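# Press the gauge pin on the magnet-marked post

## Task

Find the post of the checking fixture that has the yellow magnet on it. Press that post's gauge pin fully home and keep it fully in for at least one second; it is fine if the spring pushes it back out afterwards. Do not disturb the other three gauge pins, and do not move the magnet.

## Robot and tools

Robot: two UR20 arms, left_arm and right_arm, each with a Robotiq 2F-85 two-finger gripper and a wrist camera (cam_left_wrist, cam_right_wrist, both 896x504). The task needs only one gripper pushing down on one pin.

Frames. Scene frame: origin at table-top height midway between the nominal bases, +z up, +x out over the table, left_arm on the +y side. Actual bases: left_arm at (+0.060, +0.928, 0) m, right_arm at (-0.064, -0.817, 0) m, each turned slightly about z. Reported hand poses, velocities and Hand targets are in that arm's own base frame. Motion offsets run along the current Hand target's own axes. Gripper axes: fingers point along +z, they open and close along y, and a block juts about 10 cm toward +x. end_effector_position is the point between the closed pads; closed fingertips reach about 19 mm past it.

execute_actions(actions, cameras). actions is a list of actions; each action is a table of up to 15 rows, one row per 1/30 s step; a short table repeats its last row. Every row holds 18 numbers in [-1, 1], both arms always: left dx, dy, dz, rx, ry, rz, gripper position, force_limit, speed, then the same nine for the right arm. The six pose numbers are an offset from the Hand target as it stood when the action began (not from the previous row), along that target's axes; 1.0 equals 0.6 m or 180 degrees, and rx, ry, rz form one rotation vector. Repeating an offset moves further. All six zero re-requests the current Hand target. Gripper position +1 = fully open (85 mm), about -0.8 = pads touching, -1 = close until blocked. force_limit and speed (both start at +1) set grip strength and closing rate (about 20, 85, 150 mm/s at -1, 0, +1). Gripper numbers are commands every time, so repeat the last ones to leave a gripper unchanged. An empty actions list returns state plus images.

move(target, speed, blend, stop_force, zero, blocking, cameras). target is one 18-number row or a list of up to 15 such rows, laid out as above; every row is an offset from the same starting Hand targets. speed: path top speed in m/s, 0.002 to 4.2 (default 0.25), one value or one per target. blend: corner rounding in m for a list. stop_force: 6 to 120 N, one value for both arms; an arm's path ends when its wrist sensor feels that much extra push against its motion, after which it backs off slightly but still presses. zero (with stop_force only, default true) rezeroes before moving. blocking=false returns early and cannot be combined with stop_force. Paths are straight, do not avoid obstacles, and stop after 10 s. The result adds a move: line such as done, off_target, moving, held or fault, plus limits (paced = pose clipped, held = steps withheld).

wait(seconds 0 to 10): lets time pass holding last commands; useful for the one-second hold. stop(): brakes a running move. zoom_image(camera, region [x0, y0, x1, y1] in pixels, at most 504 by 504) enlarges part of the latest image from cam_left_wrist or cam_right_wrist. zero_wrist_force(arm) tares that arm's force sensor. read_manual(section) only returns licence text. finished_scene(scene) ends the current scene (give its integer number) and cannot be undone; the goal must still hold then.

Results: end_effector_position (m), end_effector_quat_wxyz, velocities, Hand target (last commanded pose after clipping; next offsets count from it), Tool commands, Joint positions and torques, Wrist force/torque in the gripper's own axes (force from the surface into the arm), plus a peak line. object_status: 0 moving, 1 blocked while opening, 2 blocked while closing (a grip), 3 reached the request or pads met. position_measured is in counts: 3 open, 78 about 60 mm, 130 about 40 mm, 180 about 20 mm, 230 pads together. Step readings list positions during action calls. MOTOR HOT appears at 70 °C; at 85 °C the arm brakes for 30 to 60 s.

Behaviour: commanded orientation is clipped to 32 degrees from the measured one each step; arm motion lags commands by about 0.2 s; a gripper may rest a bit short of its Hand target, and sending the gap as an offset closes it. Avoid sweeping an arm near its own base.

What to avoid: the arms are stiff, so a target even slightly past a firm contact can trigger a fault. Contact torque at a joint limit (wrist joints 98.4 N m, elbow 398, shoulder 678) or an outside force near 150 N stops the arm for 10 s. Approach the pin slowly with stop_force, or step down in small offsets while watching Wrist force, and pull back upward after the hold. Do not touch the other pins or the magnet, do not let the arms collide or grip each other, do not knock anything off the table, and avoid fast impacts.

Each tool is called after ">>>" by a JSON object that holds its "method" and its "body", one argument or row to a line.

## Session

>>> {"method": "execute_actions", "body": {
  "actions": []
}}

Scene clock: 0.00 s.
left_arm: end_effector_position=(+0.6452, +0.5338, +0.3687) position_measured=3 object_status=3 end_effector_quat_wxyz=(+0.054, +0.895, -0.431, +0.101) | right_arm: end_effector_position=(+1.0094, -0.4085, +0.1239) position_measured=3 object_status=3 end_effector_quat_wxyz=(+0.497, -0.362, -0.574, -0.541)
Joint positions: left_arm=[0.541 -1.507 2.094 -2.179 -1.799 -1.706] | right_arm=[2.693 -2.576 -1.22 -2.623 2.507 -0.374]
Joint velocities: within noise
Joint torques (N m): no reading
Motor temperatures (°C): left_arm=[24 36 26 39 35 34] | right_arm=[29 36 36 38 34 39]
Wrist force (N): no reading
Wrist torque (N m): no reading
Wrist force, peak (N): no reading
Hand target: left_arm +0.6452, +0.5338, +0.3687; +0.054, +0.895, -0.431, +0.101 | right_arm +1.0094, -0.4085, +0.1239; +0.497, -0.362, -0.574, -0.541
Tool commands: left_gripper/position=+1.0 left_gripper/force_limit=+1.0 left_gripper/speed=+1.0 right_gripper/position=+1.0 right_gripper/force_limit=+1.0 right_gripper/speed=+1.0

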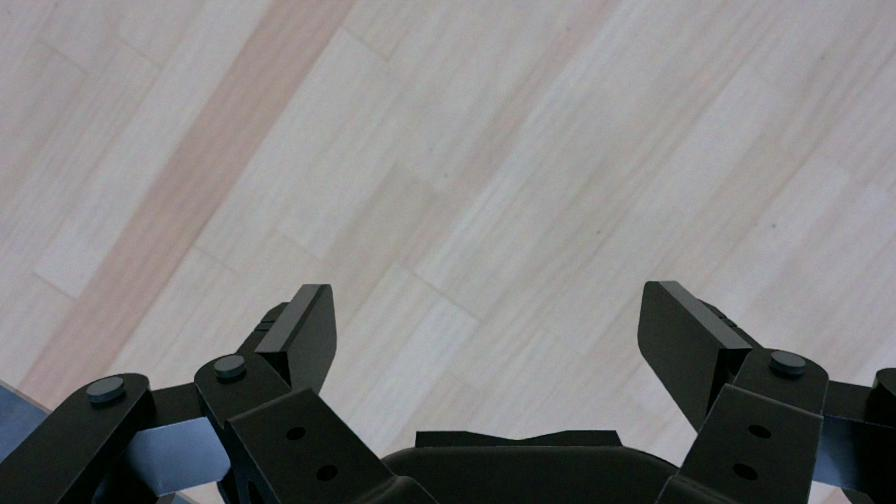

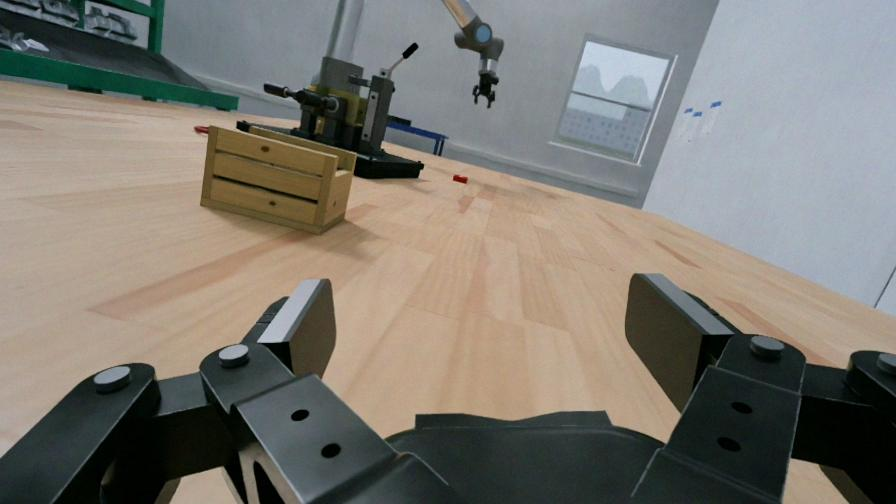

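>>> {"method": "zoom_image", "body": {
  "camera": "cam_right_wrist",
  "region": [180, 0, 520, 240]
}}

Scaled by 1.482 from the camera's 896x504 image, which has a finer 1280x720 frame.

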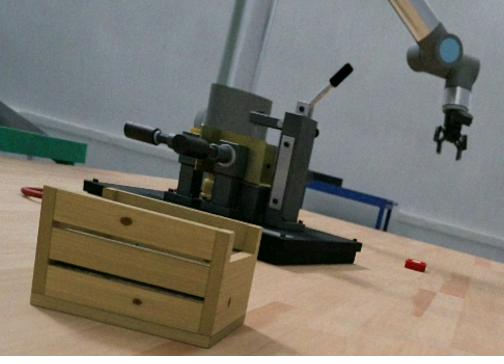

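>>> {"method": "move", "body": {
  "target": [0.46,0.583,0.005,-0.160,0.257,0.211,1,1,1,0,0,0,0,0,0,1,1,1],
  "speed": 0.4,
  "cameras": ["cam_left_wrist"]
}}

>>> {"method": "move", "body": {
  "target": [0.429,0.077,0.6,0,0,0,1,1,1,0,0,0,0,0,0,1,1,1],
  "speed": 0.4,
  "cameras": ["cam_left_wrist"]
}}

Scene clock: 4.10 s.
left_arm: end_effector_position=(+0.5400, +0.1055, +0.4316) position_measured=3 object_status=3 end_effector_quat_wxyz=(-0.390, -0.563, +0.644, -0.340) | right_arm: end_effector_position=(+1.0094, -0.4085, +0.1239) position_measured=3 object_status=3 end_effector_quat_wxyz=(+0.497, -0.362, -0.574, -0.541)
Joint positions: left_arm=[0.316 -1.63 2.222 -1.469 -2.494 -0.765] | right_arm=[2.693 -2.576 -1.22 -2.623 2.507 -0.374]
Joint torques (N m): left_arm=[-24.99 -38.6 -111.37 -0.97 -8.08 1.78] | right_arm=[0.85 241.18 72.45 -3.53 0.39 -0.41]
Wrist force (N): left_arm=[0.5 -0.2 0.9] | right_arm=[0.1 0.1 0.2]
Wrist torque (N m): left_arm=[0.14 0.33 -0.17] | right_arm=[0.02 -0.02 0.00]
Wrist force, peak (N): left_arm=[2.1 0.0 2.7] | right_arm=[0.0 0.4 0.5]
Hand target: left_arm +0.5400, +0.1054, +0.4316; -0.390, -0.563, +0.644, -0.340 | right_arm +1.0094, -0.4085, +0.1239; +0.497, -0.362, -0.574, -0.541
Off the commanded pose: left_arm 0.000 m, 0 deg | right_arm 0.000 m, 0 deg.
move: done
camera_calibration:
cam_left_wrist: T_world_to_cam=[[-0.988235, 0.150989, -0.0243591, 0.535177], [0.126522, 0.717604, -0.684863, 0.170958], [-0.0859267, -0.679887, -0.728265, 0.562181], [0, 0, 0, 1]] pos_world=[0.555557, 0.178734, 0.539536]
Images, in order (width x height): cam_left_wrist 896x504.

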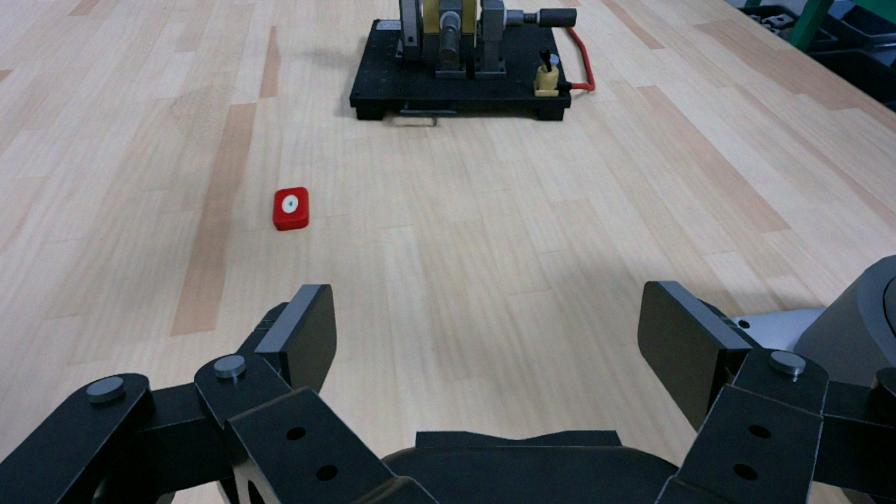

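Scene clock: 6.30 s.
left_arm: end_effector_position=(+0.4353, -0.3227, +0.4929) position_measured=3 object_status=3 end_effector_quat_wxyz=(-0.390, -0.563, +0.644, -0.340) | right_arm: end_effector_position=(+1.0094, -0.4085, +0.1239) position_measured=3 object_status=3 end_effector_quat_wxyz=(+0.497, -0.362, -0.574, -0.541)
Joint positions: left_arm=[-0.492 -1.832 2.604 -2.932 -2.55 -2.249] | right_arm=[2.693 -2.576 -1.22 -2.623 2.507 -0.374]
Joint torques (N m): left_arm=[-20.05 12.67 -57.66 -14.88 1.55 -3.94] | right_arm=[-2.44 241.47 71.72 -3.58 -0.48 -0.79]
Wrist force (N): left_arm=[0.7 0.1 0.5] | right_arm=[0.3 0.2 0.2]
Wrist torque (N m): left_arm=[0.25 0.27 0.16] | right_arm=[0.04 -0.05 0.00]
Wrist force, peak (N): left_arm=[3.1 -1.0 3.5] | right_arm=[0.1 0.5 0.4]
Hand target: left_arm +0.4353, -0.3227, +0.4928; -0.390, -0.563, +0.644, -0.340 | right_arm +1.0094, -0.4085, +0.1239; +0.497, -0.362, -0.574, -0.541
Off the commanded pose: left_arm 0.000 m, 0 deg | right_arm 0.000 m, 0 deg.
move: done
camera_calibration:
cam_left_wrist: T_world_to_cam=[[-0.988202, 0.151199, -0.0244201, 0.498014], [0.126715, 0.717566, -0.684867, 0.533285], [-0.0860285, -0.679881, -0.728259, 0.30682], [0, 0, 0, 1]] pos_world=[0.450958, -0.249365, 0.600835]
Images, in order (width x height): cam_left_wrist 896x504.

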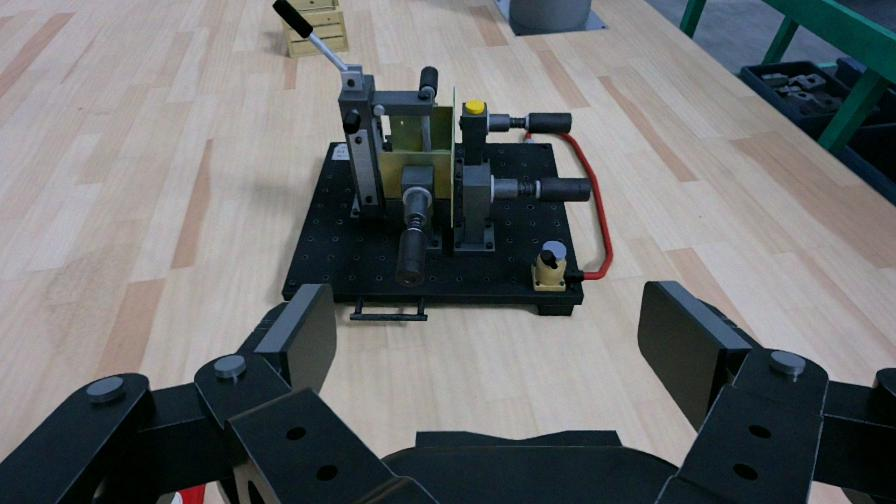

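>>> {"method": "zoom_image", "body": {
  "camera": "cam_left_wrist",
  "region": [260, 50, 640, 330]
}}

Scaled by 1.326 from the camera's 896x504 image, which has a finer 1280x720 frame.

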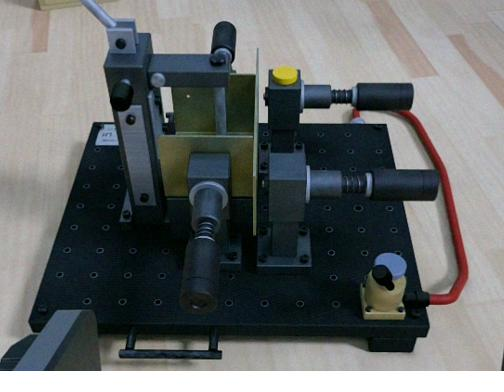

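>>> {"method": "move", "body": {
  "target": [0.171,0.731,1.0,0.468,0.123,-0.115,1,1,1,0,0,0,0,0,0,1,1,1],
  "speed": 0.35,
  "cameras": ["cam_left_wrist"]
}}

Scene clock: 9.60 s.
left_arm: end_effector_position=(+0.2875, -0.4577, +0.4456) position_measured=3 object_status=3 end_effector_quat_wxyz=(+0.365, +0.621, -0.554, +0.417) | right_arm: end_effector_position=(+1.0094, -0.4085, +0.1239) position_measured=3 object_status=3 end_effector_quat_wxyz=(+0.497, -0.362, -0.574, -0.541)
Joint positions: left_arm=[-1.304 -1.781 2.885 -3.847 -1.702 -3.077] | right_arm=[2.693 -2.576 -1.22 -2.623 2.507 -0.374]
Joint torques (N m): left_arm=[21.28 28.55 -77.28 -5.03 -6.96 2.2] | right_arm=[1.88 240.26 73.12 -3.94 -0.45 -0.68]
Wrist force (N): left_arm=[0.8 -0.7 0.1] | right_arm=[0.1 0.3 0.1]
Wrist torque (N m): left_arm=[0.07 0.31 -0.23] | right_arm=[0.05 -0.03 0.00]
Wrist force, peak (N): left_arm=[7.2 9.4 10.6] | right_arm=[0.3 0.7 0.3]
Hand target: left_arm +0.2875, -0.4577, +0.4455; +0.365, +0.621, -0.554, +0.417 (not the last commanded pose) | right_arm +1.0094, -0.4085, +0.1239; +0.497, -0.362, -0.574, -0.541
Off the commanded pose: left_arm 0.545 m, 74 deg | right_arm 0.000 m, 0 deg.
led back after a hold (left arm): the arm was led back toward your command in small steps, so it may still be short of it.
move: held (left_arm; a check stopped the path); limits=held
pose unreachable (left arm): on one or more control steps of this call, first in action 0 (counted from 0), this arm could not follow its commanded pose, so it was not sent that pose on those steps. It may still have moved: this result reports where it is.
cause: moving toward the commanded pose would bring two parts of the arm too close to each other (joints 2 (shoulder lift) and 3 (elbow) lie between them).
camera_calibration:
cam_left_wrist: T_world_to_cam=[[-0.99379, -0.105631, -0.0349843, 0.259943], [-0.044507, 0.665492, -0.745077, 0.668728], [0.101985, -0.738893, -0.666061, 0.0591292], [0, 0, 0, 1]] pos_world=[0.282061, -0.373886, 0.546731]
Images, in order (width x height): cam_left_wrist 896x504.

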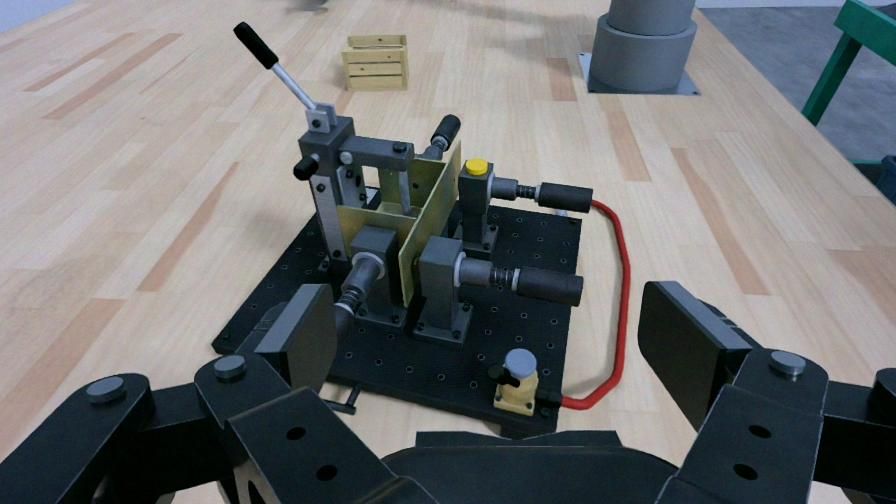

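>>> {"method": "move", "body": {
  "target": [0.285,0.5425,0.432,0,0,0,1,1,1,0,0,0,0,0,0,1,1,1],
  "speed": 0.3
}}

>>> {"method": "move", "body": {
  "target": [-0.222,0.161,0.162,0.391,0.1075,-0.081,1,1,1,0,0,0,0,0,0,1,1,1],
  "speed": 0.3,
  "cameras": ["cam_left_wrist"]
}}

Scene clock: 13.00 s.
left_arm: end_effector_position=(+0.0007, -0.7995, +0.5008) position_measured=3 object_status=3 end_effector_quat_wxyz=(+0.365, +0.621, -0.554, +0.417) | right_arm: end_effector_position=(+1.0094, -0.4085, +0.1239) position_measured=3 object_status=3 end_effector_quat_wxyz=(+0.497, -0.362, -0.574, -0.541)
Joint positions: left_arm=[-2.068 -1.597 2.587 -3.658 -1.004 -3.401] | right_arm=[2.693 -2.576 -1.22 -2.623 2.507 -0.374]
Joint torques (N m): left_arm=[-17.63 -37.36 -91.18 -5.38 6.77 -3.62] | right_arm=[-2.29 245.27 73.78 -3.11 -0.64 -0.66]
Wrist force (N): left_arm=[1.1 -0.7 0.7] | right_arm=[0.2 0.2 0.3]
Wrist torque (N m): left_arm=[0.02 0.24 0.21] | right_arm=[0.04 -0.04 0.00]
Wrist force, peak (N): left_arm=[2.7 2.3 2.4] | right_arm=[-0.1 0.5 0.4]
Hand target: left_arm +0.0005, -0.7997, +0.5008; +0.365, +0.621, -0.554, +0.417 | right_arm +1.0094, -0.4085, +0.1239; +0.497, -0.362, -0.574, -0.541
Off the commanded pose: left_arm 0.000 m, 0 deg | right_arm 0.000 m, 0 deg.
move: done

Scene clock: 16.87 s.
left_arm: end_effector_position=(-0.0894, -0.8492, +0.3396) position_measured=3 object_status=3 end_effector_quat_wxyz=(+0.072, +0.704, -0.071, +0.703) | right_arm: end_effector_position=(+1.0094, -0.4085, +0.1239) position_measured=3 object_status=3 end_effector_quat_wxyz=(+0.497, -0.362, -0.574, -0.541)
Joint positions: left_arm=[-2.292 -0.806 2.002 -4.338 0.518 -3.142] | right_arm=[2.693 -2.576 -1.22 -2.623 2.507 -0.374]
Joint torques (N m): left_arm=[15.7 -210.29 -52.52 -0.09 5.46 1.27] | right_arm=[-2.75 245.46 72.65 -3.33 0.1 -0.4]
Wrist force (N): left_arm=[2.1 0.0 0.7] | right_arm=[0.1 0.0 0.3]
Wrist torque (N m): left_arm=[0.31 0.25 -0.16] | right_arm=[0.01 -0.01 0.00]
Wrist force, peak (N): left_arm=[3.3 1.9 -0.3] | right_arm=[0.2 0.7 0.1]
Hand target: left_arm -0.0894, -0.8492, +0.3396; +0.072, +0.704, -0.071, +0.703 | right_arm +1.0094, -0.4085, +0.1239; +0.497, -0.362, -0.574, -0.541
Off the commanded pose: left_arm 0.000 m, 0 deg | right_arm 0.000 m, 0 deg.
move: done; limits=paced
camera_calibration:
cam_left_wrist: T_world_to_cam=[[-0.204745, -0.978377, -0.0293036, -0.832284], [-0.315205, 0.0942468, -0.944332, 0.391992], [0.926674, -0.18411, -0.327686, 0.167618], [0, 0, 0, 1]] pos_world=[-0.202175, -0.820372, 0.400708]
Images, in order (width x height): cam_left_wrist 896x504.

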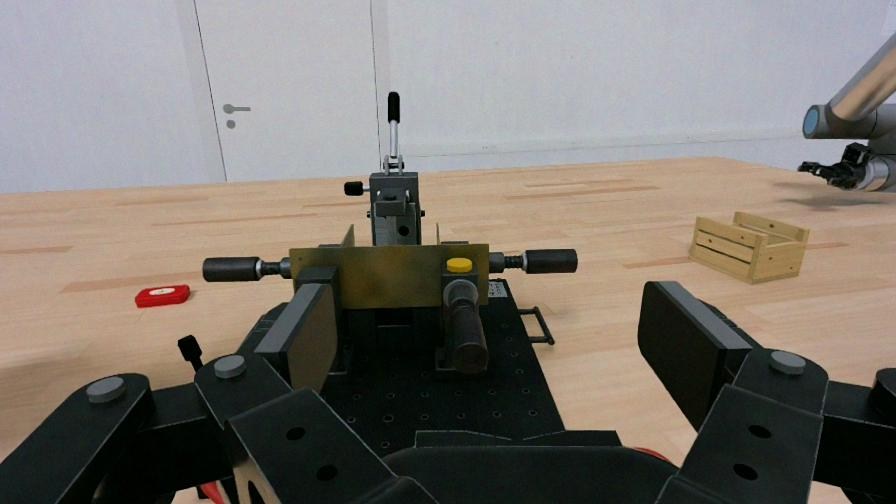

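>>> {"method": "zoom_image", "body": {
  "camera": "cam_left_wrist",
  "region": [380, 220, 580, 400]
}}

Scaled by 2.520 from the camera's 896x504 image, which has a finer 1280x720 frame.

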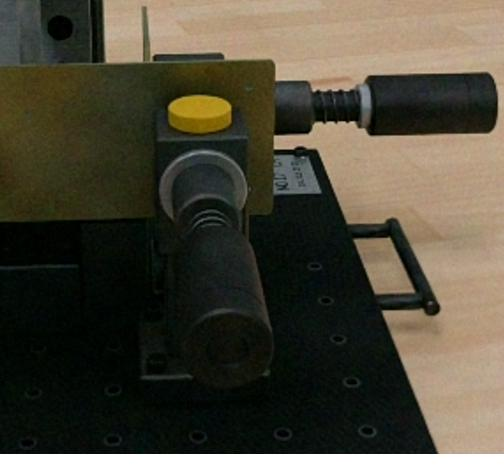

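>>> {"method": "move", "body": {
  "target": [-0.2,0.0192,0,0,0,0,-1,-1,0,0,0,0,0,0,0,1,1,1],
  "speed": 0.2,
  "cameras": ["cam_left_wrist"]
}}

>>> {"method": "zoom_image", "body": {
  "camera": "cam_left_wrist",
  "region": [380, 150, 580, 330]
}}

Scene clock: 19.10 s.
left_arm: end_effector_position=(-0.0918, -0.8606, +0.2197) position_measured=232 object_status=3 end_effector_quat_wxyz=(+0.072, +0.704, -0.071, +0.703) | right_arm: end_effector_position=(+1.0094, -0.4085, +0.1239) position_measured=3 object_status=3 end_effector_quat_wxyz=(+0.497, -0.362, -0.574, -0.541)
Joint positions: left_arm=[-2.285 -0.658 1.96 -4.445 0.511 -3.142] | right_arm=[2.693 -2.576 -1.22 -2.623 2.507 -0.374]
Joint torques (N m): left_arm=[18.11 -174.26 -46.8 -0.33 -4.97 2.25] | right_arm=[-1.88 245.6 72.41 -3.44 -0.4 -0.6]
Wrist force (N): left_arm=[1.8 -0.1 0.8] | right_arm=[0.1 0.3 0.2]
Wrist torque (N m): left_arm=[0.30 0.27 -0.13] | right_arm=[0.05 -0.02 -0.01]
Wrist force, peak (N): left_arm=[4.8 0.1 0.9] | right_arm=[0.2 0.5 0.7]
Hand target: left_arm -0.0918, -0.8606, +0.2196; +0.072, +0.704, -0.071, +0.703 | right_arm +1.0094, -0.4085, +0.1239; +0.497, -0.362, -0.574, -0.541
Off the commanded pose: left_arm 0.000 m, 0 deg | right_arm 0.000 m, 0 deg.
move: done
camera_calibration:
cam_left_wrist: T_world_to_cam=[[-0.204651, -0.978396, -0.0293172, -0.847341], [-0.315305, 0.0942477, -0.944299, 0.278952], [0.926661, -0.184008, -0.327781, 0.128548], [0, 0, 0, 1]] pos_world=[-0.204575, -0.831672, 0.280708]
Images, in order (width x height): cam_left_wrist 896x504.

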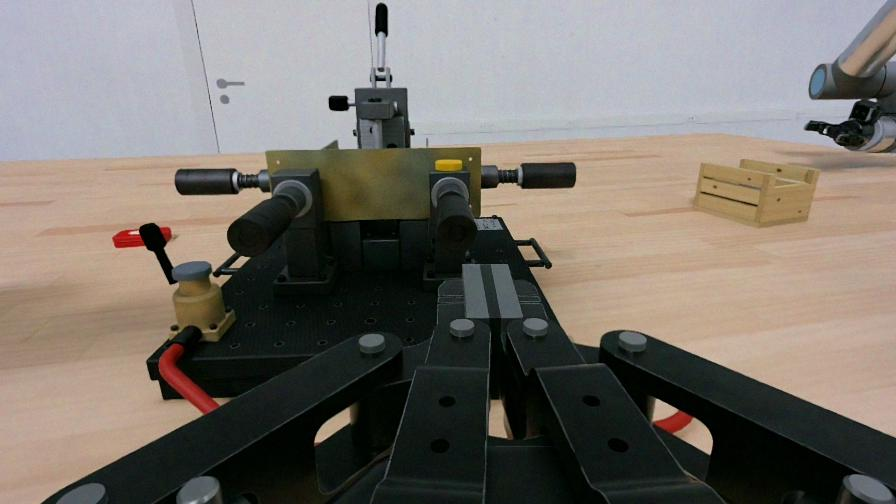

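Scaled by 2.520 from the camera's 896x504 image, which has a finer 1280x720 frame.

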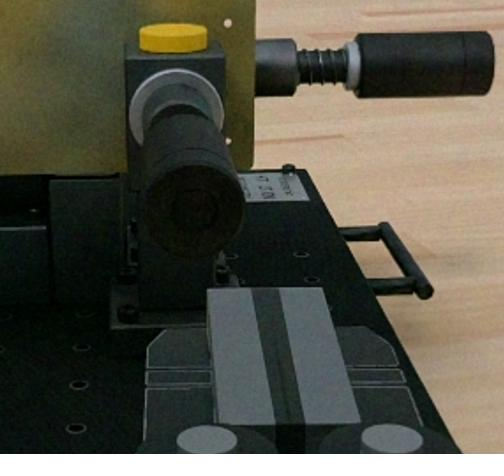

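>>> {"method": "move", "body": {
  "target": [
    [-0.093,-0.002,0,0,0,0,-1,-1,0,0,0,0,0,0,0,1,1,1],
    [-0.093,-0.002,0.333,0,0,0,-1,-1,0,0,0,0,0,0,0,1,1,1]
  ],
  "speed": 0.2,
  "cameras": ["cam_left_wrist"]
}}

>>> {"method": "zoom_image", "body": {
  "camera": "cam_left_wrist",
  "region": [380, 120, 580, 300]
}}

Scene clock: 21.17 s.
left_arm: end_effector_position=(-0.0920, -0.8607, +0.2164) position_measured=232 object_status=3 end_effector_quat_wxyz=(+0.072, +0.703, -0.072, +0.704) | right_arm: end_effector_position=(+1.0094, -0.4085, +0.1239) position_measured=3 object_status=3 end_effector_quat_wxyz=(+0.497, -0.362, -0.574, -0.541)
Joint positions: left_arm=[-2.285 -0.653 1.959 -4.447 0.511 -3.142] | right_arm=[2.693 -2.576 -1.22 -2.623 2.507 -0.374]
Joint torques (N m): left_arm=[2.38 -199.71 -23.18 0.96 0.71 -0.81] | right_arm=[-0.95 238.59 71.25 -3.79 -1.12 -0.61]
Wrist force (N): left_arm=[1.7 -0.1 0.8] | right_arm=[0.0 0.0 -0.1]
Wrist torque (N m): left_arm=[0.30 0.30 -0.13] | right_arm=[0.01 -0.01 -0.01]
Wrist force, peak (N): left_arm=[6.9 0.8 0.5] | right_arm=[0.4 0.6 0.2]
Hand target: left_arm -0.0920, -0.8607, +0.2164; +0.072, +0.703, -0.072, +0.704 (not the last commanded pose) | right_arm +1.0094, -0.4085, +0.1239; +0.497, -0.362, -0.574, -0.541
Tool commands: left_gripper/position=-1.0 left_gripper/force_limit=-1.0 left_gripper/speed=+0.003922 right_gripper/position=+1.0 right_gripper/force_limit=+1.0 right_gripper/speed=+1.0
Off the commanded pose: left_arm 0.207 m, 0 deg | right_arm 0.000 m, 0 deg.
FORCE FAULT: contact force on the left arm reached its limit, and that arm stopped. The contact can be on any part of that arm, not only on its tool. That arm's remaining commands of this call were not run. That arm is still stopped at the end of this call. That arm stays stopped for about 10 more seconds. Until then a move that you send moves the other arm only, and its call returns only when the move has ended. Once the stop has ended, the next robot result says so. If the stop ends while you think or write, that arm runs what you send next, counted from a new Hand target: where the arm stands when the stop ends. While its stop runs, that arm takes no new command, but its gripper still runs the gripper command that each later call begins with. Until it ends, the stop uses up actions while you think or wait. An arm that is not stopped still takes commands.
move: fault (left_arm); path passed 0 of 2 targets
camera_calibration:
cam_left_wrist: T_world_to_cam=[[-0.204661, -0.978361, -0.0303934, -0.847349], [-0.314627, 0.0951555, -0.944434, 0.276718], [0.926889, -0.183726, -0.327293, 0.127759], [0, 0, 0, 1]] pos_world=[-0.204775, -0.831871, 0.277403]
Images, in order (width x height): cam_left_wrist 896x504.

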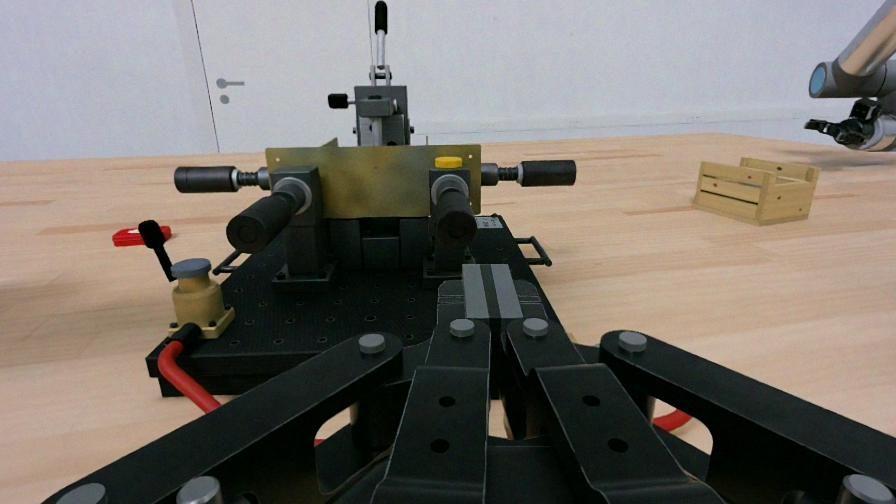

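Scaled by 2.520 from the camera's 896x504 image, which has a finer 1280x720 frame.

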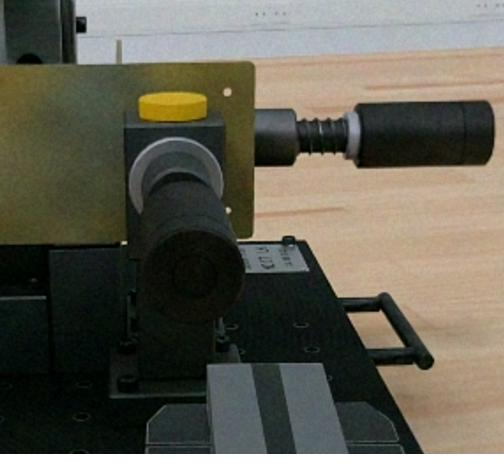

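>>> {"method": "wait", "body": {
  "seconds": 10
}}

Scene clock: 33.13 s.
left_arm: end_effector_position=(-0.0920, -0.8607, +0.2164) position_measured=232 object_status=3 end_effector_quat_wxyz=(+0.072, +0.703, -0.072, +0.704) | right_arm: end_effector_position=(+1.0094, -0.4085, +0.1239) position_measured=3 object_status=3 end_effector_quat_wxyz=(+0.497, -0.362, -0.574, -0.541)
Joint positions: left_arm=[-2.285 -0.653 1.959 -4.447 0.511 -3.142] | right_arm=[2.693 -2.576 -1.22 -2.623 2.507 -0.374]
Joint torques (N m): left_arm=[3.75 -200.14 -25.48 1.64 0.05 -0.9] | right_arm=[2.4 245.5 69.89 -3.71 -0.9 -0.82]
Wrist force (N): left_arm=[1.6 0.1 0.9] | right_arm=[0.1 0.2 0.1]
Wrist torque (N m): left_arm=[0.33 0.30 -0.13] | right_arm=[0.04 -0.01 0.00]
Wrist force, peak (N): left_arm=[2.0 -0.6 1.0] | right_arm=[0.1 0.3 0.8]
Hand target: left_arm -0.0920, -0.8607, +0.2164; +0.072, +0.703, -0.072, +0.704 (not the last commanded pose) | right_arm +1.0094, -0.4085, +0.1239; +0.497, -0.362, -0.574, -0.541
Tool commands: left_gripper/position=-1.0 left_gripper/force_limit=-1.0 left_gripper/speed=+0.003922 right_gripper/position=+1.0 right_gripper/force_limit=+1.0 right_gripper/speed=+1.0
Off the commanded pose: left_arm 0.207 m, 0 deg | right_arm 0.000 m, 0 deg.
FORCE FAULT, CONTINUED: the left arm's stop, for the force fault that an earlier result reported, is over. The rest of the stop counts as 19 of the actions that you can send in this scene. During its stop the left arm's controller moved it back a little. That arm's target is now where it stood when the stop ended, not its last command. That arm accepts commands again.
wait: 10.00 s; at rest from the start

>>> {"method": "move", "body": {
  "target": [0.417,0,0,0,0,0,-1,-1,0,0,0,0,0,0,0,1,1,1],
  "speed": 0.25
}}

>>> {"method": "move", "body": {
  "target": [0.057,-0.13,0.13,-0.391,-0.1075,0.081,-1,-1,0,0,0,0,0,0,0,1,1,1],
  "speed": 0.25
}}

Scene clock: 35.00 s.
left_arm: end_effector_position=(-0.0920, -0.8608, +0.4664) position_measured=232 object_status=3 end_effector_quat_wxyz=(+0.072, +0.703, -0.072, +0.704) | right_arm: end_effector_position=(+1.0094, -0.4085, +0.1239) position_measured=3 object_status=3 end_effector_quat_wxyz=(+0.497, -0.362, -0.574, -0.541)
Joint positions: left_arm=[-2.285 -0.945 1.983 -4.179 0.511 -3.142] | right_arm=[2.693 -2.576 -1.22 -2.623 2.507 -0.374]
Joint torques (N m): left_arm=[-4.72 -194.86 -70.36 6.72 3.95 -4.92] | right_arm=[0.3 241.83 70.88 -3.92 -1.61 -0.9]
Wrist force (N): left_arm=[1.5 -0.1 1.0] | right_arm=[0.2 0.3 0.1]
Wrist torque (N m): left_arm=[0.25 0.32 0.22] | right_arm=[0.05 -0.04 0.00]
Wrist force, peak (N): left_arm=[5.0 0.2 0.6] | right_arm=[0.3 0.4 0.6]
Hand target: left_arm -0.0920, -0.8607, +0.4666; +0.072, +0.703, -0.072, +0.704 | right_arm +1.0094, -0.4085, +0.1239; +0.497, -0.362, -0.574, -0.541
Off the commanded pose: left_arm 0.000 m, 0 deg | right_arm 0.000 m, 0 deg.
move: done

Scene clock: 38.40 s.
left_arm: end_effector_position=(+0.0001, -0.8001, +0.5008) position_measured=232 object_status=3 end_effector_quat_wxyz=(+0.365, +0.621, -0.554, +0.417) | right_arm: end_effector_position=(+1.0094, -0.4085, +0.1239) position_measured=3 object_status=3 end_effector_quat_wxyz=(+0.497, -0.362, -0.574, -0.541)
Joint positions: left_arm=[-2.068 -1.726 2.174 -6.256 1.004 -0.26] | right_arm=[2.693 -2.576 -1.22 -2.623 2.507 -0.374]
Joint torques (N m): left_arm=[16.08 -69.91 -65.28 -3.77 2.37 2.8] | right_arm=[-1.46 241.06 72.05 -4.33 -1.72 -0.82]
Wrist force (N): left_arm=[1.4 -0.3 -0.3] | right_arm=[0.2 0.2 0.0]
Wrist torque (N m): left_arm=[0.12 0.17 -0.15] | right_arm=[0.04 -0.04 0.00]
Wrist force, peak (N): left_arm=[1.3 -2.5 -0.1] | right_arm=[0.1 0.5 -0.5]
Hand target: left_arm +0.0001, -0.8001, +0.5008; +0.365, +0.621, -0.554, +0.417 | right_arm +1.0094, -0.4085, +0.1239; +0.497, -0.362, -0.574, -0.541
Off the commanded pose: left_arm 0.000 m, 0 deg | right_arm 0.000 m, 0 deg.
move: done

>>> {"method": "move", "body": {
  "target": [0,0,0,0.1263,0.1236,-0.0281,-1,-1,0,0,0,0,0,0,0,1,1,1],
  "speed": 0.25
}}

>>> {"method": "move", "body": {
  "target": [0,0,0,0.2683,0,0,-1,-1,0,0,0,0,0,0,0,1,1,1],
  "speed": 0.25
}}

Scene clock: 41.07 s.
left_arm: end_effector_position=(-0.0007, -0.7993, +0.5014) position_measured=232 object_status=3 end_effector_quat_wxyz=(+0.293, +0.675, -0.349, +0.580) | right_arm: end_effector_position=(+1.0094, -0.4085, +0.1239) position_measured=3 object_status=3 end_effector_quat_wxyz=(+0.497, -0.362, -0.574, -0.541)
Joint positions: left_arm=[-2.288 -1.549 2.153 -6.282 0.275 -0.578] | right_arm=[2.693 -2.576 -1.22 -2.623 2.507 -0.374]
Joint torques (N m): left_arm=[-17.32 -55.68 -99.94 3.32 -8.82 -3.92] | right_arm=[1.67 243.78 72.54 -3.73 -1.26 -0.75]
Wrist force (N): left_arm=[1.0 -0.1 0.6] | right_arm=[0.0 0.3 0.3]
Wrist torque (N m): left_arm=[0.24 0.33 0.20] | right_arm=[0.06 0.01 0.00]
Wrist force, peak (N): left_arm=[2.4 -0.8 0.3] | right_arm=[0.3 0.4 0.4]
Hand target: left_arm +0.0001, -0.8001, +0.5008; +0.353, +0.613, -0.354, +0.612 | right_arm +1.0094, -0.4085, +0.1239; +0.497, -0.362, -0.574, -0.541
Off the commanded pose: left_arm 0.001 m, 11 deg | right_arm 0.000 m, 0 deg.
joint sent to its limit (left arm) — joint 4 (wrist 1), lower limit. The joint targets are off in orientation, not in position.
move: off_target (left_arm)

Scene clock: 43.37 s.
left_arm: end_effector_position=(+0.0011, -0.8014, +0.5017) position_measured=232 object_status=3 end_effector_quat_wxyz=(+0.155, +0.592, -0.136, +0.779) | right_arm: end_effector_position=(+1.0094, -0.4085, +0.1239) position_measured=3 object_status=3 end_effector_quat_wxyz=(+0.497, -0.362, -0.574, -0.541)
Joint positions: left_arm=[-2.266 -1.212 2.003 -6.282 -0.377 -0.726] | right_arm=[2.693 -2.576 -1.22 -2.623 2.507 -0.374]
Joint torques (N m): left_arm=[18.88 -106.15 -83.98 4.56 -8.01 3.94] | right_arm=[-1.42 243.03 74.88 -3.31 -0.79 -0.41]
Wrist force (N): left_arm=[1.4 -0.2 1.0] | right_arm=[0.3 0.4 -0.2]
Wrist torque (N m): left_arm=[0.24 0.33 -0.12] | right_arm=[0.07 -0.05 0.00]
Wrist force, peak (N): left_arm=[2.3 -0.6 0.5] | right_arm=[0.3 0.5 0.3]
Hand target: left_arm +0.0001, -0.8001, +0.5008; +0.072, +0.703, -0.072, +0.704 | right_arm +1.0094, -0.4085, +0.1239; +0.497, -0.362, -0.574, -0.541
Off the commanded pose: left_arm 0.002 m, 20 deg | right_arm 0.000 m, 0 deg.
joint sent to its limit (left arm) — joint 4 (wrist 1), lower limit. The joint targets are off in orientation, not in position.
move: off_target (left_arm)

>>> {"method": "move", "body": {
  "target": [0.333,-0.0816,-0.017,0.0728,0.2993,0.4023,-1,-1,0,0,0,0,0,0,0,1,1,1],
  "speed": 0.35
}}

>>> {"method": "move", "body": {
  "target": [0.319,0.366,0.0127,0,0.3535,0.3535,-1,-1,0,0,0,0,0,0,0,1,1,1],
  "speed": 0.35
}}

Scene clock: 47.73 s.
left_arm: end_effector_position=(+0.0000, -0.7503, +0.7006) position_measured=232 object_status=3 end_effector_quat_wxyz=(-0.391, +0.162, -0.347, +0.837) | right_arm: end_effector_position=(+1.0094, -0.4085, +0.1239) position_measured=3 object_status=3 end_effector_quat_wxyz=(+0.497, -0.362, -0.574, -0.541)
Joint positions: left_arm=[-2.195 -1.193 2.129 -5.574 -0.788 -0.104] | right_arm=[2.693 -2.576 -1.22 -2.623 2.507 -0.374]
Joint torques (N m): left_arm=[15.88 -156.54 -25.04 12.53 -8.89 2.99] | right_arm=[1.04 239.15 72.42 -4.22 -1.89 -1]
Wrist force (N): left_arm=[2.4 0.4 2.1] | right_arm=[0.1 0.5 0.2]
Wrist torque (N m): left_arm=[0.23 -0.18 0.06] | right_arm=[0.09 -0.03 0.00]
Wrist force, peak (N): left_arm=[1.7 -0.4 2.9] | right_arm=[0.3 0.6 0.4]
Hand target: left_arm +0.0000, -0.7503, +0.7006; -0.391, +0.162, -0.347, +0.837 | right_arm +1.0094, -0.4085, +0.1239; +0.497, -0.362, -0.574, -0.541
Off the commanded pose: left_arm 0.000 m, 0 deg | right_arm 0.000 m, 0 deg.
move: done

Scene clock: 50.70 s.
left_arm: end_effector_position=(+0.0001, -1.0000, +0.5505) position_measured=232 object_status=3 end_effector_quat_wxyz=(+0.521, +0.478, +0.522, -0.477) | right_arm: end_effector_position=(+1.0094, -0.4085, +0.1239) position_measured=3 object_status=3 end_effector_quat_wxyz=(+0.497, -0.362, -0.574, -0.541)
Joint positions: left_arm=[-1.922 -1.208 2.312 -4.245 -1.132 0] | right_arm=[2.693 -2.576 -1.22 -2.623 2.507 -0.374]
Joint torques (N m): left_arm=[25.36 -151.85 -73.69 -1.11 -5.09 2.8] | right_arm=[1.84 244.16 71.97 -3.86 -2.02 -0.95]
Wrist force (N): left_arm=[1.5 0.5 0.6] | right_arm=[0.1 0.0 0.3]
Wrist torque (N m): left_arm=[-0.22 -0.60 0.21] | right_arm=[0.00 -0.02 -0.01]
Wrist force, peak (N): left_arm=[2.1 -0.6 2.3] | right_arm=[0.2 0.7 0.2]
Hand target: left_arm +0.0001, -1.0000, +0.5505; +0.521, +0.478, +0.522, -0.477 | right_arm +1.0094, -0.4085, +0.1239; +0.497, -0.362, -0.574, -0.541
Off the commanded pose: left_arm 0.000 m, 0 deg | right_arm 0.000 m, 0 deg.
move: done

>>> {"method": "move", "body": {
  "target": [0.167,0.0145,-0.166,0,0.3535,0.3535,-1,-1,0,0,0,0,0,0,0,1,1,1],
  "speed": 0.35
}}

>>> {"method": "move", "body": {
  "target": [-0.049,-0.242,0.017,-0.0728,0.2993,0.4023,-1,-1,0,0,0,0,0,0,0,1,1,1],
  "speed": 0.3,
  "cameras": ["cam_left_wrist"]
}}

Scene clock: 54.17 s.
left_arm: end_effector_position=(+0.0001, -0.9000, +0.4504) position_measured=232 object_status=3 end_effector_quat_wxyz=(+0.347, +0.837, +0.391, +0.162) | right_arm: end_effector_position=(+1.0094, -0.4085, +0.1239) position_measured=3 object_status=3 end_effector_quat_wxyz=(+0.497, -0.362, -0.574, -0.541)
Joint positions: left_arm=[-2.075 -1.565 2.213 -2.409 -0.804 0.271] | right_arm=[2.693 -2.576 -1.22 -2.623 2.507 -0.374]
Joint torques (N m): left_arm=[-17.66 -57.76 -113.49 -7.78 9.08 -4.79] | right_arm=[1.22 243.3 73.77 -3.42 -1.01 -1.12]
Wrist force (N): left_arm=[0.2 0.0 -0.8] | right_arm=[0.3 0.5 0.0]
Wrist torque (N m): left_arm=[-0.34 -0.04 0.42] | right_arm=[0.08 -0.05 0.00]
Wrist force, peak (N): left_arm=[1.9 0.0 1.4] | right_arm=[-0.1 0.7 0.4]
Hand target: left_arm +0.0001, -0.9000, +0.4504; +0.347, +0.837, +0.391, +0.162 | right_arm +1.0094, -0.4085, +0.1239; +0.497, -0.362, -0.574, -0.541
Off the commanded pose: left_arm 0.000 m, 0 deg | right_arm 0.000 m, 0 deg.
move: done

Scene clock: 57.50 s.
left_arm: end_effector_position=(-0.0919, -0.8612, +0.3406) position_measured=232 object_status=3 end_effector_quat_wxyz=(+0.072, +0.704, -0.072, +0.703) | right_arm: end_effector_position=(+1.0094, -0.4085, +0.1239) position_measured=3 object_status=3 end_effector_quat_wxyz=(+0.497, -0.362, -0.574, -0.541)
Joint positions: left_arm=[-2.285 -1.136 1.927 -0.792 -0.511 0.001] | right_arm=[2.693 -2.576 -1.22 -2.623 2.507 -0.374]
Joint torques (N m): left_arm=[-18.1 -126.52 -88.8 7.14 -4.21 -4.6] | right_arm=[2.27 243.52 71.11 -3.85 -2.7 -0.98]
Wrist force (N): left_arm=[1.9 -0.7 0.8] | right_arm=[0.0 0.2 0.2]
Wrist torque (N m): left_arm=[0.17 0.12 0.20] | right_arm=[0.03 -0.01 0.00]
Wrist force, peak (N): left_arm=[1.9 -0.8 0.9] | right_arm=[0.3 0.7 0.1]
Hand target: left_arm -0.0920, -0.8611, +0.3405; +0.072, +0.704, -0.072, +0.703 | right_arm +1.0094, -0.4085, +0.1239; +0.497, -0.362, -0.574, -0.541
Off the commanded pose: left_arm 0.000 m, 0 deg | right_arm 0.000 m, 0 deg.
move: done
camera_calibration:
cam_left_wrist: T_world_to_cam=[[-0.205405, -0.9782, -0.0305376, -0.843904], [-0.315107, 0.095644, -0.944224, 0.39431], [0.926561, -0.184326, -0.327884, 0.167917], [0, 0, 0, 1]] pos_world=[-0.204678, -0.832269, 0.401603]
Images, in order (width x height): cam_left_wrist 896x504.

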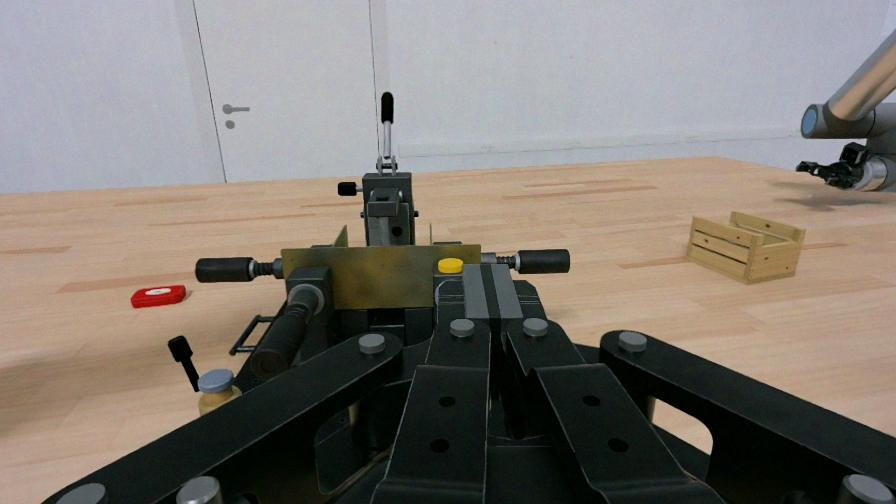

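>>> {"method": "move", "body": {
  "target": [-0.293,-0.002,0,0,0,0,-1,-1,0,0,0,0,0,0,0,1,1,1],
  "speed": 0.2,
  "cameras": ["cam_left_wrist"]
}}

>>> {"method": "zoom_image", "body": {
  "camera": "cam_left_wrist",
  "region": [380, 120, 580, 300]
}}

Scene clock: 59.17 s.
left_arm: end_effector_position=(-0.0918, -0.8598, +0.1649) position_measured=232 object_status=3 end_effector_quat_wxyz=(+0.072, +0.704, -0.072, +0.703) | right_arm: end_effector_position=(+1.0094, -0.4085, +0.1239) position_measured=3 object_status=3 end_effector_quat_wxyz=(+0.497, -0.362, -0.574, -0.541)
Joint positions: left_arm=[-2.286 -0.964 1.982 -1.019 -0.512 0.001] | right_arm=[2.693 -2.576 -1.22 -2.623 2.507 -0.374]
Joint torques (N m): left_arm=[7.67 -154.54 -23.9 -0.32 4.41 2.96] | right_arm=[2.41 239.82 72.94 -3.85 -1.24 -0.53]
Wrist force (N): left_arm=[1.4 -0.7 1.2] | right_arm=[0.1 0.3 -0.1]
Wrist torque (N m): left_arm=[0.15 0.20 -0.14] | right_arm=[0.05 -0.02 -0.01]
Wrist force, peak (N): left_arm=[4.8 -0.1 0.4] | right_arm=[0.4 0.5 0.4]
Hand target: left_arm -0.0918, -0.8599, +0.1647; +0.072, +0.704, -0.072, +0.703 | right_arm +1.0094, -0.4085, +0.1239; +0.497, -0.362, -0.574, -0.541
Off the commanded pose: left_arm 0.000 m, 0 deg | right_arm 0.000 m, 0 deg.
move: done
camera_calibration:
cam_left_wrist: T_world_to_cam=[[-0.205306, -0.978219, -0.030615, -0.847955], [-0.314991, 0.0956616, -0.944261, 0.228363], [0.926623, -0.184219, -0.32777, 0.11053], [0, 0, 0, 1]] pos_world=[-0.204577, -0.830969, 0.225903]
Images, in order (width x height): cam_left_wrist 896x504.

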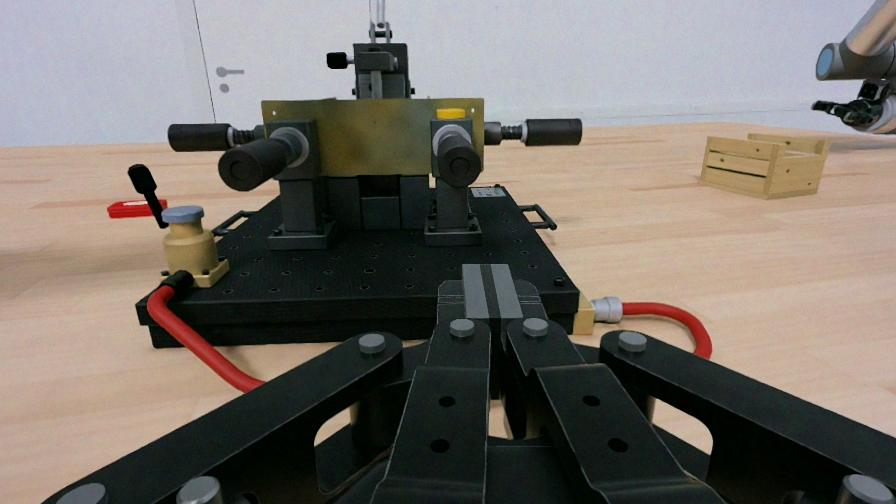

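Scaled by 2.520 from the camera's 896x504 image, which has a finer 1280x720 frame.

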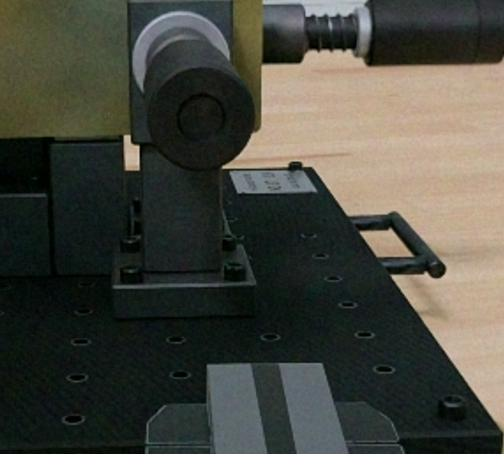

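>>> {"method": "move", "body": {
  "target": [0.0,0.0055,0.317,0.0111,0,0,-1,-1,0,0,0,0,0,0,0,1,1,1],
  "speed": 0.12,
  "cameras": ["cam_left_wrist"]
}}

>>> {"method": "zoom_image", "body": {
  "camera": "cam_left_wrist",
  "region": [380, 120, 580, 300]
}}

Scene clock: 63.53 s.
left_arm: end_effector_position=(+0.0937, -0.9014, +0.1647) position_measured=232 object_status=3 end_effector_quat_wxyz=(+0.060, +0.705, -0.060, +0.704) | right_arm: end_effector_position=(+1.0094, -0.4085, +0.1239) position_measured=3 object_status=3 end_effector_quat_wxyz=(+0.497, -0.362, -0.574, -0.541)
Joint positions: left_arm=[-2.077 -0.977 2.012 -1.036 -0.337 0.001] | right_arm=[2.693 -2.576 -1.22 -2.623 2.507 -0.374]
Joint torques (N m): left_arm=[16.67 -147.11 -76.98 4.77 6.5 2.39] | right_arm=[-1.97 244.7 74.24 -4 -2.39 -1.04]
Wrist force (N): left_arm=[1.7 -0.2 1.3] | right_arm=[0.5 0.2 0.1]
Wrist torque (N m): left_arm=[0.18 0.17 -0.09] | right_arm=[0.04 -0.10 -0.01]
Wrist force, peak (N): left_arm=[1.7 -0.2 3.0] | right_arm=[0.1 0.8 -0.2]
Hand target: left_arm +0.0938, -0.9016, +0.1647; +0.059, +0.705, -0.060, +0.704 | right_arm +1.0094, -0.4085, +0.1239; +0.497, -0.362, -0.574, -0.541
Off the commanded pose: left_arm 0.000 m, 0 deg | right_arm 0.000 m, 0 deg.
move: done
camera_calibration:
cam_left_wrist: T_world_to_cam=[[-0.171187, -0.984762, -0.0306494, -0.859616], [-0.318144, 0.0846936, -0.944252, 0.281067], [0.932459, -0.151893, -0.327795, -0.0404171], [0, 0, 0, 1]] pos_world=[-0.0200481, -0.87646, 0.225803]
Images, in order (width x height): cam_left_wrist 896x504.

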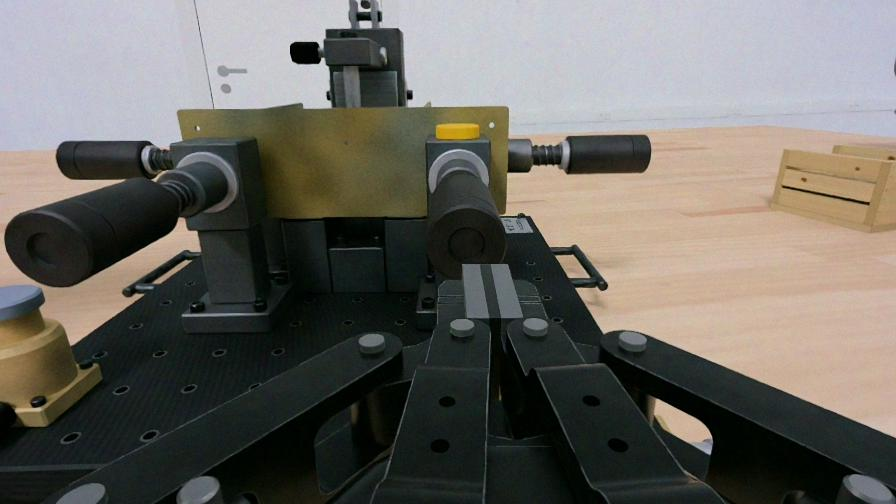

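Scaled by 2.520 from the camera's 896x504 image, which has a finer 1280x720 frame.

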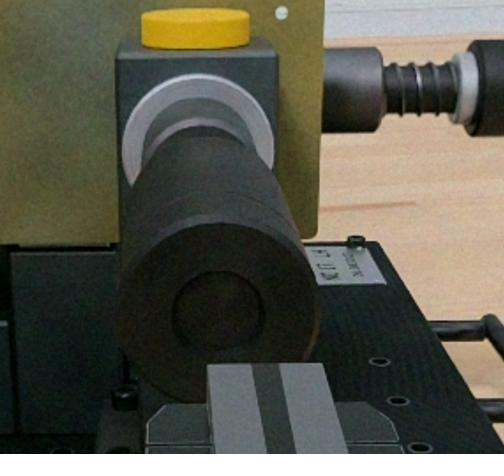

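>>> {"method": "move", "body": {
  "target": [-0.0033,-0.0058,0.075,0,0,0,-1,-1,0,0,0,0,0,0,0,1,1,1],
  "speed": 0.1,
  "cameras": ["cam_left_wrist"]
}}

>>> {"method": "zoom_image", "body": {
  "camera": "cam_left_wrist",
  "region": [380, 150, 580, 330]
}}

Scene clock: 64.80 s.
left_arm: end_effector_position=(+0.1386, -0.9057, +0.1627) position_measured=232 object_status=3 end_effector_quat_wxyz=(+0.060, +0.705, -0.060, +0.704) | right_arm: end_effector_position=(+1.0094, -0.4085, +0.1239) position_measured=3 object_status=3 end_effector_quat_wxyz=(+0.497, -0.362, -0.574, -0.541)
Joint positions: left_arm=[-2.027 -0.979 2.023 -1.045 -0.288 0.001] | right_arm=[2.693 -2.576 -1.22 -2.623 2.507 -0.374]
Joint torques (N m): left_arm=[14.14 -198.16 -25.65 -2.34 7.03 3.06] | right_arm=[2.13 237.52 73.28 -3.74 -2.36 -0.43]
Wrist force (N): left_arm=[1.7 -0.2 0.6] | right_arm=[0.0 0.3 0.2]
Wrist torque (N m): left_arm=[0.19 0.19 -0.09] | right_arm=[0.05 0.00 0.00]
Wrist force, peak (N): left_arm=[1.6 -0.3 2.5] | right_arm=[-0.1 0.6 0.4]
Hand target: left_arm +0.1388, -0.9057, +0.1627; +0.059, +0.705, -0.060, +0.704 | right_arm +1.0094, -0.4085, +0.1239; +0.497, -0.362, -0.574, -0.541
Off the commanded pose: left_arm 0.000 m, 0 deg | right_arm 0.000 m, 0 deg.
move: done
camera_calibration:
cam_left_wrist: T_world_to_cam=[[-0.171047, -0.984788, -0.030596, -0.85625], [-0.318138, 0.0845942, -0.944263, 0.29368], [0.932486, -0.15178, -0.327768, -0.0836269], [0, 0, 0, 1]] pos_world=[0.0249524, -0.880761, 0.223703]
Images, in order (width x height): cam_left_wrist 896x504.

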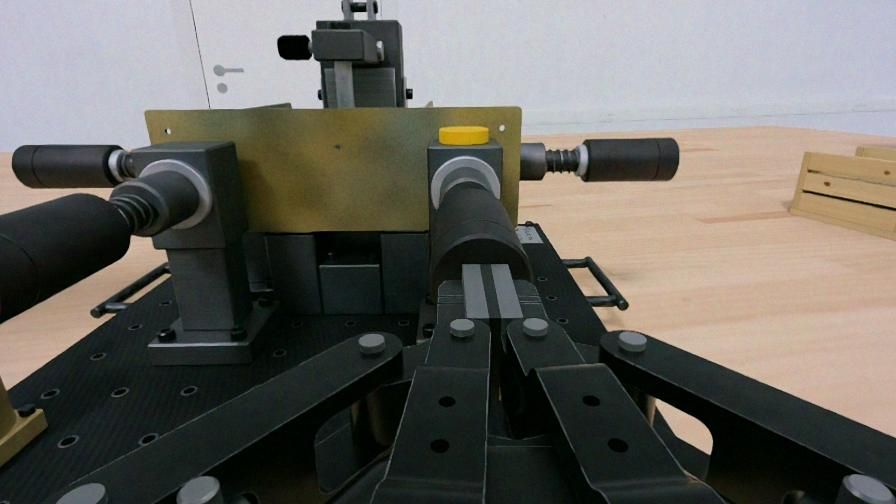

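Scaled by 2.520 from the camera's 896x504 image, which has a finer 1280x720 frame.

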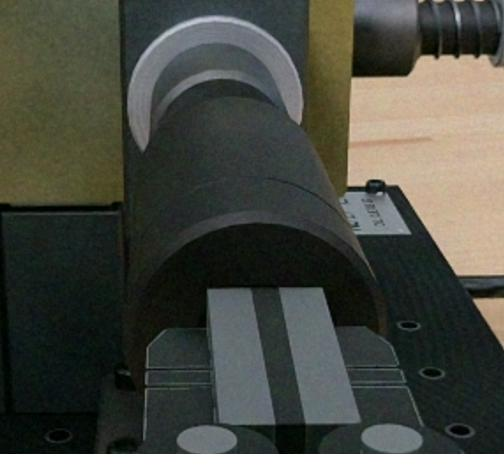

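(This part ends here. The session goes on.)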